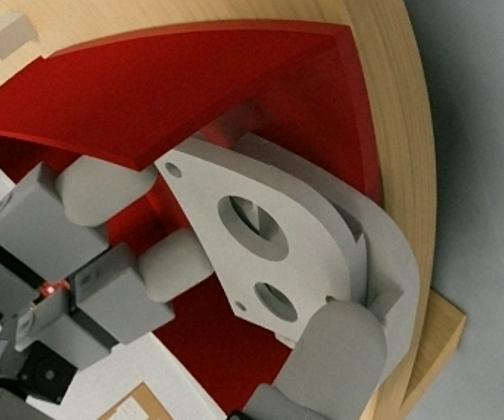

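Emit:
{"fn": "execute_actions", "kwargs": {"actions": [[[0,0,0,0,0,0,0.754,0,0.576,0.696,0.754,0,0.576,0.696,0.754,0,0.576,0.696,0.714,0.678,0.226,0.168,0.4,-0.6,0,0,0,0,0,0,0.095,0,-0.225,0.696,0.045,0,-0.225,0.696,0.95,0,-0.883,-0.681,-0.572,0.678,0.23,-0.156,0.1,-0.95]],[[0,0,0,0,0,0,0.754,0,0.576,0.696,0.754,0,0.576,0.696,0.754,0,0.576,0.696,0.714,0.678,0.226,0.168,0.4,-0.6,0,0,0,0,0,0,0.06,0,-0.225,0.696,0.01,0,-0.225,0.696,0.95,0,-0.883,-0.681,-0.572,0.678,0.18,-0.156,0.1,-0.94]]], "cameras": ["cam_right_wrist"]}}

Emit:
{"fn": "zoom_image", "kwargs": {"camera": "cam_right_wrist", "region": [300, 120, 540, 320]}}

Scene clock: 4532.33 s.
left_arm: end_effector_position=(+0.4497, +0.5840, +0.3024) hand_goal=(+0.754, +0.000, +0.576, +0.696, +0.754, +0.000, +0.576, +0.696, +0.754, +0.000, +0.576, +0.696, +0.714, +0.678, +0.226, +0.168) hand_measured=(+0.754, +0.002, +0.576, +0.696, +0.754, +0.002, +0.576, +0.696, +0.754, +0.002, +0.576, +0.696, +0.714, +0.678, +0.226, +0.168) hand_current_ma=(-3, +6, +2, +0, -3, +6, +2, +0, -3, +6, +2, +0, +0, -2, -4, -1) hand_state=(goal, goal, goal, goal, goal, goal, goal, goal, goal, goal, goal, goal, goal, goal, goal, goal) hand_current_limit=0.40 hand_speed=-0.60 end_effector_quat_wxyz=(+0.595, -0.150, +0.790, +0.008) | right_arm: end_effector_position=(+0.3809, +0.0114, +0.2390) hand_goal=(+0.060, +0.000, -0.224, +0.696, +0.010, +0.000, -0.224, +0.696, +0.950, +0.000, -0.882, -0.680, -0.572, +0.678, +0.180, -0.156) hand_measured=(+0.066, -0.002, -0.222, +0.696, +0.014, +0.000, -0.222, +0.696, +0.938, -0.002, -0.880, -0.678, -0.570, +0.680, +0.194, -0.156) hand_current_ma=(+18, -4, +5, -1, +10, -1, +3, -2, -39, -3, +7, +7, +6, +5, +62, +2) hand_state=(goal, goal, goal, goal, goal, goal, goal, goal, goal, goal, goal, goal, goal, goal, goal, goal) hand_current_limit=0.10 hand_speed=-0.94 end_effector_quat_wxyz=(+0.287, -0.394, +0.668, -0.562)
Joint positions: left_arm=[0.402 1.17 0.79 0.078 0.203 -1.682] | right_arm=[0.876 1.433 1.194 -0.895 1.345 -2.079]
Joint torques (N m): left_arm=[-1.03 -9.05 10.3 2.04 0.13 0.29] | right_arm=[-0.44 -10.99 13.05 0.36 0.77 -0.04]
Heat: left arm: hottest elbow 56 °C; right arm: hottest elbow 63 °C.
Hand target: left_arm +0.4488, +0.5858, +0.3054; +0.594, -0.144, +0.791, +0.012 | right_arm +0.3884, +0.0208, +0.2638; +0.310, -0.392, +0.666, -0.554
Off the commanded pose: left_arm 0.004 m, 1 deg | right_arm 0.028 m, 3 deg.
joint sent to its limit (right arm) — joint 6 (wrist roll), lower limit. The joint targets still meet the commanded pose.
Step readings (end_effector_position of left_arm | right_arm):
0: (+0.4497, +0.5840, +0.3024) | (+0.3805, +0.0110, +0.2379)
1: (+0.4497, +0.5840, +0.3024) | (+0.3805, +0.0110, +0.2379)
2: (+0.4497, +0.5840, +0.3024) | (+0.3805, +0.0110, +0.2379)
4: (+0.4497, +0.5840, +0.3024) | (+0.3805, +0.0110, +0.2379)
8: (+0.4497, +0.5840, +0.3024) | (+0.3805, +0.0110, +0.2379)
15: (+0.4497, +0.5840, +0.3024) | (+0.3805, +0.0110, +0.2379)
16: (+0.4497, +0.5840, +0.3024) | (+0.3805, +0.0110, +0.2379)
17: (+0.4497, +0.5840, +0.3024) | (+0.3805, +0.0110, +0.2379)
19: (+0.4497, +0.5840, +0.3024) | (+0.3805, +0.0109, +0.2379)
23: (+0.4497, +0.5840, +0.3024) | (+0.3809, +0.0113, +0.2388)
30: (+0.4497, +0.5840, +0.3024) | (+0.3809, +0.0114, +0.2390)
camera_calibration:
cam_right_wrist: T_world_to_cam=[[0.245763, 0.691741, -0.67904, 0.0868205], [-0.242817, 0.722124, 0.647748, -0.112093], [0.938424, 0.00569003, 0.345438, -0.312669], [0, 0, 0, 1]] pos_world=[0.244861, 0.022667, 0.23957]
Images, in order (width x height): cam_right_wrist 616x616.

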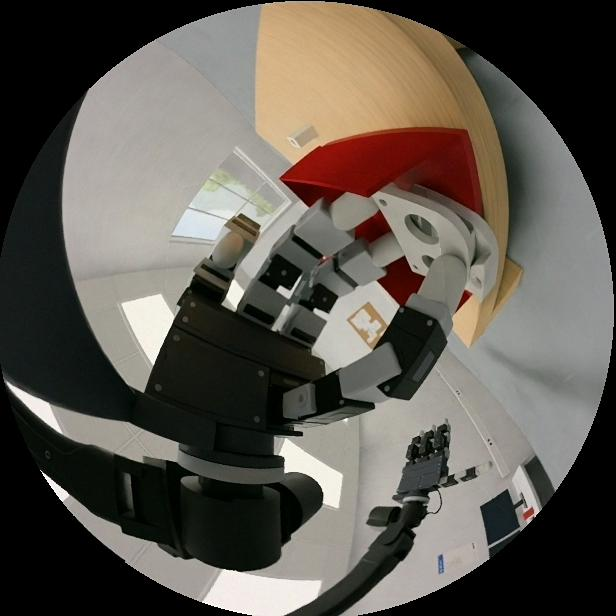

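Scaled by 2.100 from the camera's 616x616 image, which has a finer 880x880 frame.

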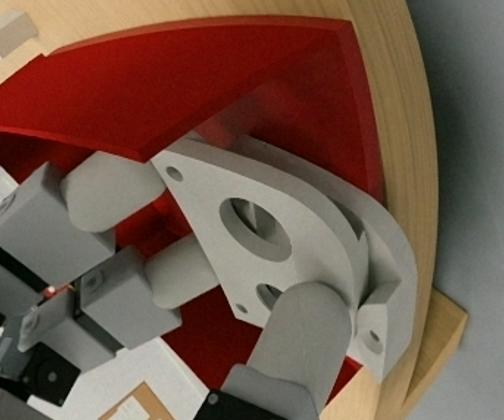

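Emit:
{"fn": "execute_actions", "kwargs": {"actions": [[[0,0,0,0,0,0,0.754,0,0.576,0.696,0.754,0,0.576,0.696,0.754,0,0.576,0.696,0.714,0.678,0.226,0.168,0.4,-0.6,0,0,0,0,0,0,0.035,0,-0.225,0.696,-0.015,0,-0.225,0.696,0.95,0,-0.883,-0.681,-0.572,0.678,0.14,-0.156,0.1,-0.95]]], "cameras": ["cam_right_wrist"]}}

Emit:
{"fn": "zoom_image", "kwargs": {"camera": "cam_right_wrist", "region": [300, 120, 540, 320]}}

Scene clock: 4538.53 s.
left_arm: end_effector_position=(+0.4497, +0.5840, +0.3024) hand_goal=(+0.754, +0.000, +0.576, +0.696, +0.754, +0.000, +0.576, +0.696, +0.754, +0.000, +0.576, +0.696, +0.714, +0.678, +0.226, +0.168) hand_measured=(+0.754, +0.002, +0.576, +0.696, +0.754, +0.002, +0.576, +0.696, +0.754, +0.002, +0.576, +0.696, +0.714, +0.678, +0.226, +0.168) hand_current_ma=(-3, +6, +2, +0, -3, +6, +2, +0, -3, +6, +2, +0, +0, -2, -4, -1) hand_state=(goal, goal, goal, goal, goal, goal, goal, goal, goal, goal, goal, goal, goal, goal, goal, goal) hand_current_limit=0.40 hand_speed=-0.60 end_effector_quat_wxyz=(+0.595, -0.150, +0.790, +0.008) | right_arm: end_effector_position=(+0.3813, +0.0115, +0.2399) hand_goal=(+0.036, +0.000, -0.224, +0.696, -0.014, +0.000, -0.224, +0.696, +0.950, +0.000, -0.882, -0.680, -0.572, +0.678, +0.140, -0.156) hand_measured=(+0.052, -0.002, -0.220, +0.696, -0.004, +0.000, -0.220, +0.696, +0.938, -0.002, -0.880, -0.678, -0.570, +0.680, +0.158, -0.154) hand_current_ma=(+53, -4, +10, +1, +34, -1, +10, +1, -39, -3, +7, +7, +5, +5, +78, +5) hand_state=(goal, goal, goal, goal, goal, goal, goal, goal, goal, goal, goal, goal, goal, goal, goal, goal) hand_current_limit=0.10 hand_speed=-0.95 end_effector_quat_wxyz=(+0.288, -0.394, +0.668, -0.563)
Joint positions: left_arm=[0.402 1.17 0.79 0.078 0.203 -1.682] | right_arm=[0.876 1.433 1.196 -0.895 1.346 -2.079]
Joint torques (N m): left_arm=[-1.03 -9.52 10.24 2.1 0.18 0.29] | right_arm=[-1.08 -11.22 12.96 0.42 0.72 -0.03]
Heat: left arm: hottest elbow 56 °C; right arm: hottest elbow 66 °C.
Hand target: left_arm +0.4488, +0.5858, +0.3054; +0.594, -0.144, +0.791, +0.012 | right_arm +0.3884, +0.0208, +0.2639; +0.310, -0.392, +0.666, -0.554
Off the commanded pose: left_arm 0.004 m, 1 deg | right_arm 0.027 m, 3 deg.
joint sent to its limit (right arm) — joint 6 (wrist roll), lower limit. The joint targets still meet the commanded pose.
Step readings (end_effector_position of left_arm | right_arm):
0: (+0.4497, +0.5840, +0.3024) | (+0.3809, +0.0114, +0.2390)
1: (+0.4497, +0.5840, +0.3024) | (+0.3809, +0.0114, +0.2390)
2: (+0.4497, +0.5840, +0.3024) | (+0.3809, +0.0114, +0.2390)
4: (+0.4497, +0.5840, +0.3024) | (+0.3810, +0.0113, +0.2391)
8: (+0.4497, +0.5840, +0.3024) | (+0.3812, +0.0114, +0.2397)
15: (+0.4497, +0.5840, +0.3024) | (+0.3813, +0.0115, +0.2399)
camera_calibration:
cam_right_wrist: T_world_to_cam=[[0.247584, 0.691764, -0.678354, 0.0863798], [-0.243661, 0.722106, 0.64745, -0.11225], [0.937727, 0.00499009, 0.347338, -0.313524], [0, 0, 0, 1]] pos_world=[0.245262, 0.0228668, 0.240171]
Images, in order (width x height): cam_right_wrist 616x616.

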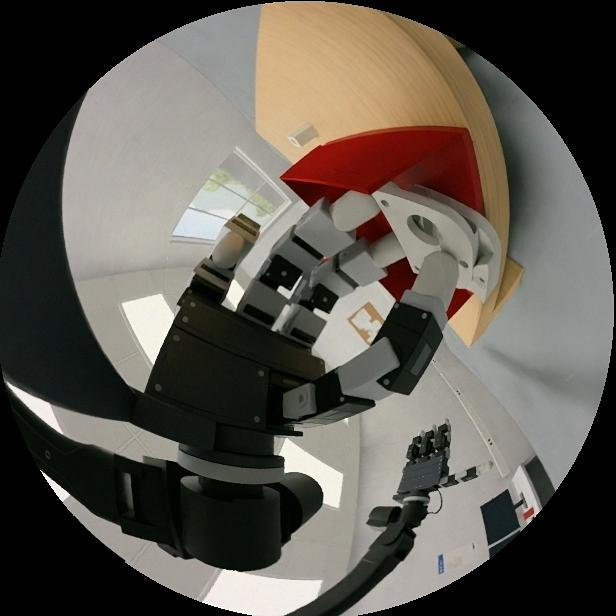

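Scaled by 2.100 from the camera's 616x616 image, which has a finer 880x880 frame.

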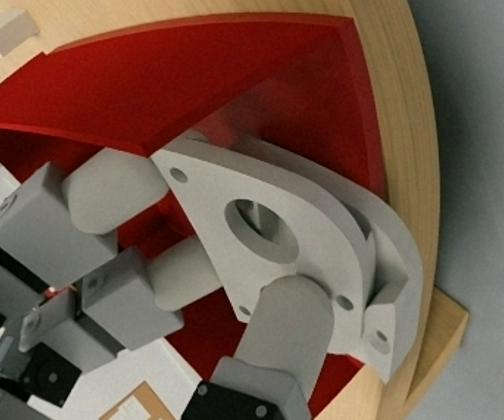

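Emit:
{"fn": "execute_actions", "kwargs": {"actions": [[[0,0,0,0,0,0,0.754,0,0.576,0.696,0.754,0,0.576,0.696,0.754,0,0.576,0.696,0.714,0.678,0.226,0.168,0.4,-0.6,0,0,0,0,0,0,0.13,0,-0.225,0.696,0.08,0,-0.225,0.696,0.95,0,-0.883,-0.681,-0.572,0.678,0.36,-0.156,0.1,-0.88]],[[0,0,0,0,0,0,0.754,0,0.576,0.696,0.754,0,0.576,0.696,0.754,0,0.576,0.696,0.714,0.678,0.226,0.168,0.4,-0.6,0,0,0,0,0,0,0.206,0,-0.225,0.696,0.206,0,-0.225,0.696,0.95,0,-0.883,-0.681,-0.572,0.678,0.507,-0.156,0.2,-0.8]],[[0,0,0,0,0,0,0.754,0,0.576,0.696,0.754,0,0.576,0.696,0.754,0,0.576,0.696,0.714,0.678,0.226,0.168,0.4,-0.6,0,0.0608,0.013,0,0,0,0.206,0,-0.225,0.696,0.206,0,-0.225,0.696,0.95,0,-0.883,-0.681,-0.572,0.678,0.507,-0.156,0.2,-0.8]]], "cameras": ["cam_right_wrist"]}}

Emit:
{"fn": "zoom_image", "kwargs": {"camera": "cam_right_wrist", "region": [300, 120, 540, 320]}}

Scene clock: 4596.80 s.
left_arm: end_effector_position=(+0.4497, +0.5840, +0.3024) hand_goal=(+0.754, +0.000, +0.576, +0.696, +0.754, +0.000, +0.576, +0.696, +0.754, +0.000, +0.576, +0.696, +0.714, +0.678, +0.226, +0.168) hand_measured=(+0.754, +0.002, +0.576, +0.696, +0.754, +0.002, +0.576, +0.696, +0.754, +0.002, +0.576, +0.696, +0.714, +0.678, +0.226, +0.168) hand_current_ma=(-3, +6, +2, +0, -3, +6, +2, +0, -3, +6, +2, +0, +0, -2, -4, -1) hand_state=(goal, goal, goal, goal, goal, goal, goal, goal, goal, goal, goal, goal, goal, goal, goal, goal) hand_current_limit=0.40 hand_speed=-0.60 end_effector_quat_wxyz=(+0.595, -0.150, +0.790, +0.008) | right_arm: end_effector_position=(+0.3859, +0.0177, +0.2329) hand_goal=(+0.206, +0.000, -0.224, +0.696, +0.206, +0.000, -0.224, +0.696, +0.950, +0.000, -0.882, -0.680, -0.572, +0.678, +0.508, -0.156) hand_measured=(+0.194, -0.002, -0.220, +0.696, +0.194, +0.000, -0.220, +0.696, +0.938, -0.002, -0.880, -0.678, -0.570, +0.680, +0.502, -0.156) hand_current_ma=(-38, -4, +9, +1, -39, -1, +9, +1, -39, -3, +7, +7, +4, +5, -22, +3) hand_state=(goal, goal, goal, goal, goal, goal, goal, goal, goal, goal, goal, goal, goal, goal, goal, goal) hand_current_limit=0.20 hand_speed=-0.80 end_effector_quat_wxyz=(+0.305, -0.380, +0.674, -0.555)
Joint positions: left_arm=[0.402 1.17 0.79 0.078 0.203 -1.682] | right_arm=[0.876 1.436 1.172 -0.82 1.345 -2.081]
Joint torques (N m): left_arm=[-1.38 -9.7 10.29 2.09 0.14 0.26] | right_arm=[-0.73 -9.47 8.91 1.36 0.7 -0.03]
Heat: left arm: hottest elbow 56 °C; right arm: hottest elbow 68 °C.
Hand target: left_arm +0.4488, +0.5858, +0.3054; +0.594, -0.144, +0.791, +0.012 | right_arm +0.3885, +0.0198, +0.2265; +0.310, -0.392, +0.666, -0.554
Off the commanded pose: left_arm 0.004 m, 1 deg | right_arm 0.007 m, 2 deg.
joint sent to its limit (right arm) — joint 6 (wrist roll), lower limit. The joint targets still meet the commanded pose.
Step readings (end_effector_position of left_arm | right_arm):
0: (+0.4497, +0.5840, +0.3024) | (+0.3813, +0.0115, +0.2399)
1: (+0.4497, +0.5840, +0.3024) | (+0.3813, +0.0115, +0.2399)
2: (+0.4497, +0.5840, +0.3024) | (+0.3813, +0.0115, +0.2399)
4: (+0.4497, +0.5840, +0.3024) | (+0.3813, +0.0115, +0.2399)
8: (+0.4497, +0.5840, +0.3024) | (+0.3813, +0.0115, +0.2399)
15: (+0.4497, +0.5840, +0.3024) | (+0.3813, +0.0115, +0.2399)
16: (+0.4497, +0.5840, +0.3024) | (+0.3813, +0.0115, +0.2399)
17: (+0.4497, +0.5840, +0.3024) | (+0.3813, +0.0115, +0.2399)
19: (+0.4497, +0.5840, +0.3024) | (+0.3813, +0.0115, +0.2399)
23: (+0.4497, +0.5840, +0.3024) | (+0.3813, +0.0115, +0.2399)
30: (+0.4497, +0.5840, +0.3024) | (+0.3813, +0.0115, +0.2399)
31: (+0.4497, +0.5840, +0.3024) | (+0.3813, +0.0115, +0.2399)
32: (+0.4497, +0.5840, +0.3024) | (+0.3816, +0.0119, +0.2401)
34: (+0.4497, +0.5840, +0.3024) | (+0.3839, +0.0149, +0.2412)
38: (+0.4497, +0.5840, +0.3024) | (+0.3864, +0.0182, +0.2396)
45: (+0.4497, +0.5840, +0.3024) | (+0.3856, +0.0173, +0.2329)
camera_calibration:
cam_right_wrist: T_world_to_cam=[[0.265618, 0.717198, -0.644262, 0.0609086], [-0.262842, 0.696824, 0.667345, -0.107889], [0.927557, -0.00791997, 0.373599, -0.317403], [0, 0, 0, 1]] pos_world=[0.249873, 0.0289826, 0.229822]
Images, in order (width x height): cam_right_wrist 616x616.

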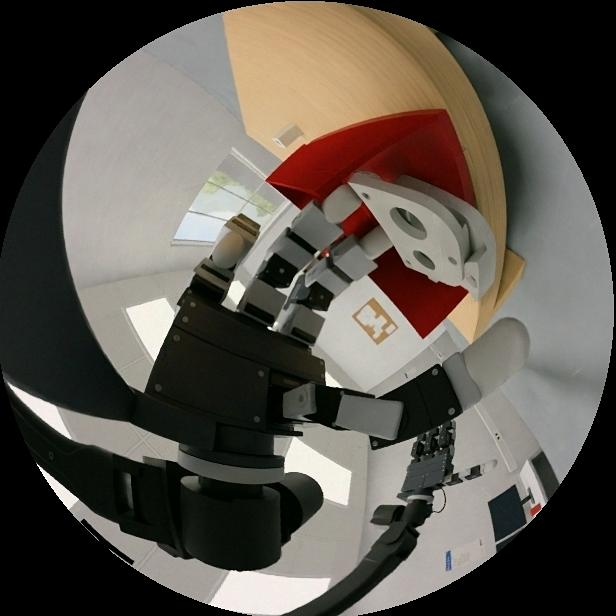

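Scaled by 2.100 from the camera's 616x616 image, which has a finer 880x880 frame.

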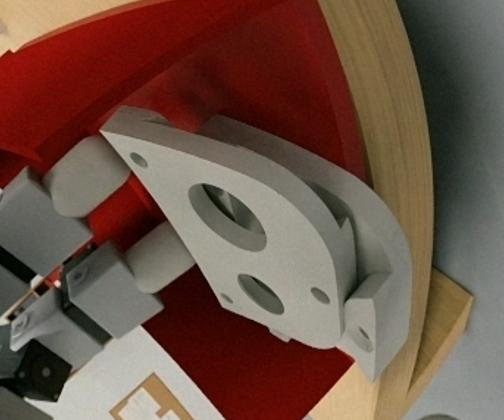

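Emit:
{"fn": "execute_actions", "kwargs": {"actions": [[[0,0,0,0,0,0,0.754,0,0.576,0.696,0.754,0,0.576,0.696,0.754,0,0.576,0.696,0.714,0.678,0.226,0.168,0.4,-0.6,0,-0.0452,-0.0096,0,0,0,0.206,0,-0.225,0.696,0.206,0,-0.225,0.696,0.95,0,-0.883,-0.681,-0.572,0.678,0.507,-0.156,0.2,-0.6]],[[0,0,0,0,0,0,0.754,0,0.576,0.696,0.754,0,0.576,0.696,0.754,0,0.576,0.696,0.714,0.678,0.226,0.168,0.4,-0.6,0,-0.0065,-0.0014,0,0,0,0.206,0,-0.225,0.696,0.206,0,-0.225,0.696,0.95,0,-0.883,-0.681,-0.572,0.678,0.507,-0.156,0.2,-0.6]]], "cameras": []}}

Scene clock: 4602.80 s.
left_arm: end_effector_position=(+0.4497, +0.5840, +0.3024) hand_goal=(+0.754, +0.000, +0.576, +0.696, +0.754, +0.000, +0.576, +0.696, +0.754, +0.000, +0.576, +0.696, +0.714, +0.678, +0.226, +0.168) hand_measured=(+0.754, +0.002, +0.576, +0.696, +0.754, +0.002, +0.576, +0.696, +0.754, +0.002, +0.576, +0.696, +0.714, +0.678, +0.226, +0.168) hand_current_ma=(-3, +6, +2, +0, -3, +6, +2, +0, -3, +6, +2, +0, +0, -2, -4, -1) hand_state=(goal, goal, goal, goal, goal, goal, goal, goal, goal, goal, goal, goal, goal, goal, goal, goal) hand_current_limit=0.40 hand_speed=-0.60 end_effector_quat_wxyz=(+0.595, -0.150, +0.790, +0.008) | right_arm: end_effector_position=(+0.3802, +0.0105, +0.2319) hand_goal=(+0.206, +0.000, -0.224, +0.696, +0.206, +0.000, -0.224, +0.696, +0.950, +0.000, -0.882, -0.680, -0.572, +0.678, +0.508, -0.156) hand_measured=(+0.194, -0.002, -0.220, +0.696, +0.194, +0.000, -0.220, +0.696, +0.938, -0.002, -0.880, -0.678, -0.570, +0.680, +0.502, -0.156) hand_current_ma=(-38, -4, +9, +1, -39, -1, +9, +1, -39, -3, +7, +7, +4, +5, -22, +3) hand_state=(goal, goal, goal, goal, goal, goal, goal, goal, goal, goal, goal, goal, goal, goal, goal, goal) hand_current_limit=0.20 hand_speed=-0.60 end_effector_quat_wxyz=(+0.285, -0.396, +0.667, -0.563)
Joint positions: left_arm=[0.402 1.17 0.79 0.078 0.203 -1.682] | right_arm=[0.876 1.436 1.179 -0.88 1.345 -2.081]
Joint torques (N m): left_arm=[-1.26 -9.93 10.4 2 0.14 0.23] | right_arm=[-0.62 -11.05 13.23 0.43 0.77 -0.01]
Heat: left arm: hottest elbow 56 °C; right arm: hottest elbow 67 °C.
Hand target: left_arm +0.4488, +0.5858, +0.3054; +0.594, -0.144, +0.791, +0.012 | right_arm +0.3885, +0.0207, +0.2583; +0.311, -0.392, +0.666, -0.554
Off the commanded pose: left_arm 0.004 m, 1 deg | right_arm 0.029 m, 3 deg.
joint sent to its limit (right arm) — joint 6 (wrist roll), lower limit. The joint targets still meet the commanded pose.
Step readings (end_effector_position of left_arm | right_arm):
0: (+0.4497, +0.5840, +0.3024) | (+0.3859, +0.0177, +0.2329)
1: (+0.4497, +0.5840, +0.3024) | (+0.3859, +0.0177, +0.2329)
2: (+0.4497, +0.5840, +0.3024) | (+0.3858, +0.0176, +0.2328)
4: (+0.4497, +0.5840, +0.3024) | (+0.3844, +0.0158, +0.2319)
8: (+0.4497, +0.5840, +0.3024) | (+0.3815, +0.0121, +0.2302)
15: (+0.4497, +0.5840, +0.3024) | (+0.3803, +0.0105, +0.2295)
16: (+0.4497, +0.5840, +0.3024) | (+0.3802, +0.0105, +0.2295)
17: (+0.4497, +0.5840, +0.3024) | (+0.3801, +0.0103, +0.2294)
19: (+0.4497, +0.5840, +0.3024) | (+0.3799, +0.0100, +0.2297)
23: (+0.4497, +0.5840, +0.3024) | (+0.3800, +0.0101, +0.2309)
30: (+0.4497, +0.5840, +0.3024) | (+0.3803, +0.0105, +0.2320)
No camera images: "cameras" was empty.

Emit:
{"fn": "execute_actions", "kwargs": {"actions": [[[0,0,0,0,0,0,0.754,0,0.576,0.696,0.754,0,0.576,0.696,0.754,0,0.576,0.696,0.714,0.678,0.226,0.168,0.4,-0.6,-0.0035,-0.0047,-0.0048,0,0,0,0.206,0,-0.225,0.696,0.206,0,-0.225,0.696,0.95,0,-0.883,-0.681,-0.572,0.678,0.507,-0.156,0.2,-0.6]],[[0,0,0,0,0,0,0.754,0,0.576,0.696,0.754,0,0.576,0.696,0.754,0,0.576,0.696,0.714,0.678,0.226,0.168,0.4,-0.6,0,0,0,0,0,0,0.15,0,-0.225,0.696,0.1,0,-0.225,0.696,0.95,0,-0.883,-0.681,-0.572,0.678,0.36,-0.156,0.1,-0.85]]], "cameras": ["cam_right_wrist"]}}

Emit:
{"fn": "zoom_image", "kwargs": {"camera": "cam_right_wrist", "region": [300, 120, 540, 320]}}

Scene clock: 4610.53 s.
left_arm: end_effector_position=(+0.4497, +0.5840, +0.3024) hand_goal=(+0.754, +0.000, +0.576, +0.696, +0.754, +0.000, +0.576, +0.696, +0.754, +0.000, +0.576, +0.696, +0.714, +0.678, +0.226, +0.168) hand_measured=(+0.754, +0.002, +0.576, +0.696, +0.754, +0.002, +0.576, +0.696, +0.754, +0.002, +0.576, +0.696, +0.714, +0.678, +0.226, +0.168) hand_current_ma=(-3, +6, +2, +0, -3, +6, +2, +0, -3, +6, +2, +0, +0, -2, -4, -1) hand_state=(goal, goal, goal, goal, goal, goal, goal, goal, goal, goal, goal, goal, goal, goal, goal, goal) hand_current_limit=0.40 hand_speed=-0.60 end_effector_quat_wxyz=(+0.595, -0.150, +0.790, +0.008) | right_arm: end_effector_position=(+0.3809, +0.0113, +0.2355) hand_goal=(+0.150, +0.000, -0.224, +0.696, +0.100, +0.000, -0.224, +0.696, +0.950, +0.000, -0.882, -0.680, -0.572, +0.678, +0.360, -0.156) hand_measured=(+0.148, -0.002, -0.220, +0.696, +0.098, +0.000, -0.220, +0.696, +0.938, -0.002, -0.880, -0.678, -0.570, +0.680, +0.360, -0.156) hand_current_ma=(-4, -4, +9, +1, -3, -1, +9, +1, -39, -3, +7, +7, +4, +5, +2, +3) hand_state=(goal, goal, goal, goal, goal, goal, goal, goal, goal, goal, goal, goal, goal, goal, goal, goal) hand_current_limit=0.10 hand_speed=-0.85 end_effector_quat_wxyz=(+0.286, -0.395, +0.667, -0.563)
Joint positions: left_arm=[0.402 1.17 0.79 0.078 0.203 -1.682] | right_arm=[0.876 1.436 1.189 -0.889 1.345 -2.081]
Joint torques (N m): left_arm=[-1.03 -9.47 10.22 1.89 0.18 0.24] | right_arm=[-0.26 -10.81 13.15 0.31 0.79 -0.03]
Heat: left arm: hottest elbow 56 °C; right arm: hottest elbow 67 °C.
Hand target: left_arm +0.4488, +0.5858, +0.3054; +0.594, -0.144, +0.791, +0.012 | right_arm +0.3875, +0.0237, +0.2615; +0.310, -0.392, +0.666, -0.554
Off the commanded pose: left_arm 0.004 m, 1 deg | right_arm 0.029 m, 3 deg.
joint sent to its limit (right arm) — joint 6 (wrist roll), lower limit. The joint targets still meet the commanded pose.
Step readings (end_effector_position of left_arm | right_arm):
0: (+0.4497, +0.5840, +0.3024) | (+0.3802, +0.0105, +0.2319)
1: (+0.4497, +0.5840, +0.3024) | (+0.3802, +0.0105, +0.2319)
2: (+0.4497, +0.5840, +0.3024) | (+0.3801, +0.0103, +0.2319)
4: (+0.4497, +0.5840, +0.3024) | (+0.3801, +0.0103, +0.2325)
8: (+0.4497, +0.5840, +0.3024) | (+0.3806, +0.0110, +0.2345)
15: (+0.4497, +0.5840, +0.3024) | (+0.3809, +0.0113, +0.2355)
16: (+0.4497, +0.5840, +0.3024) | (+0.3809, +0.0113, +0.2355)
17: (+0.4497, +0.5840, +0.3024) | (+0.3809, +0.0113, +0.2355)
19: (+0.4497, +0.5840, +0.3024) | (+0.3809, +0.0113, +0.2355)
23: (+0.4497, +0.5840, +0.3024) | (+0.3809, +0.0113, +0.2355)
30: (+0.4497, +0.5840, +0.3024) | (+0.3809, +0.0113, +0.2355)
camera_calibration:
cam_right_wrist: T_world_to_cam=[[0.24425, 0.689906, -0.681448, 0.0856963], [-0.241695, 0.723867, 0.64622, -0.109898], [0.939109, 0.00686299, 0.343551, -0.311309], [0, 0, 0, 1]] pos_world=[0.24486, 0.0225659, 0.236367]
Images, in order (width x height): cam_right_wrist 616x616.

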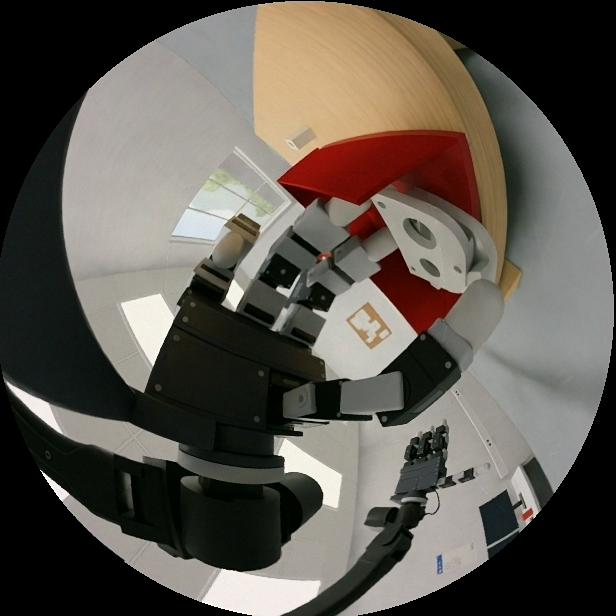

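Scaled by 2.100 from the camera's 616x616 image, which has a finer 880x880 frame.

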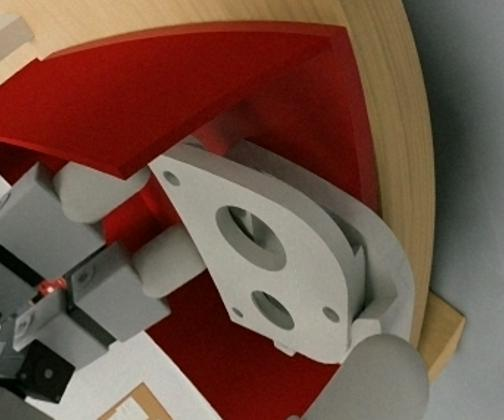

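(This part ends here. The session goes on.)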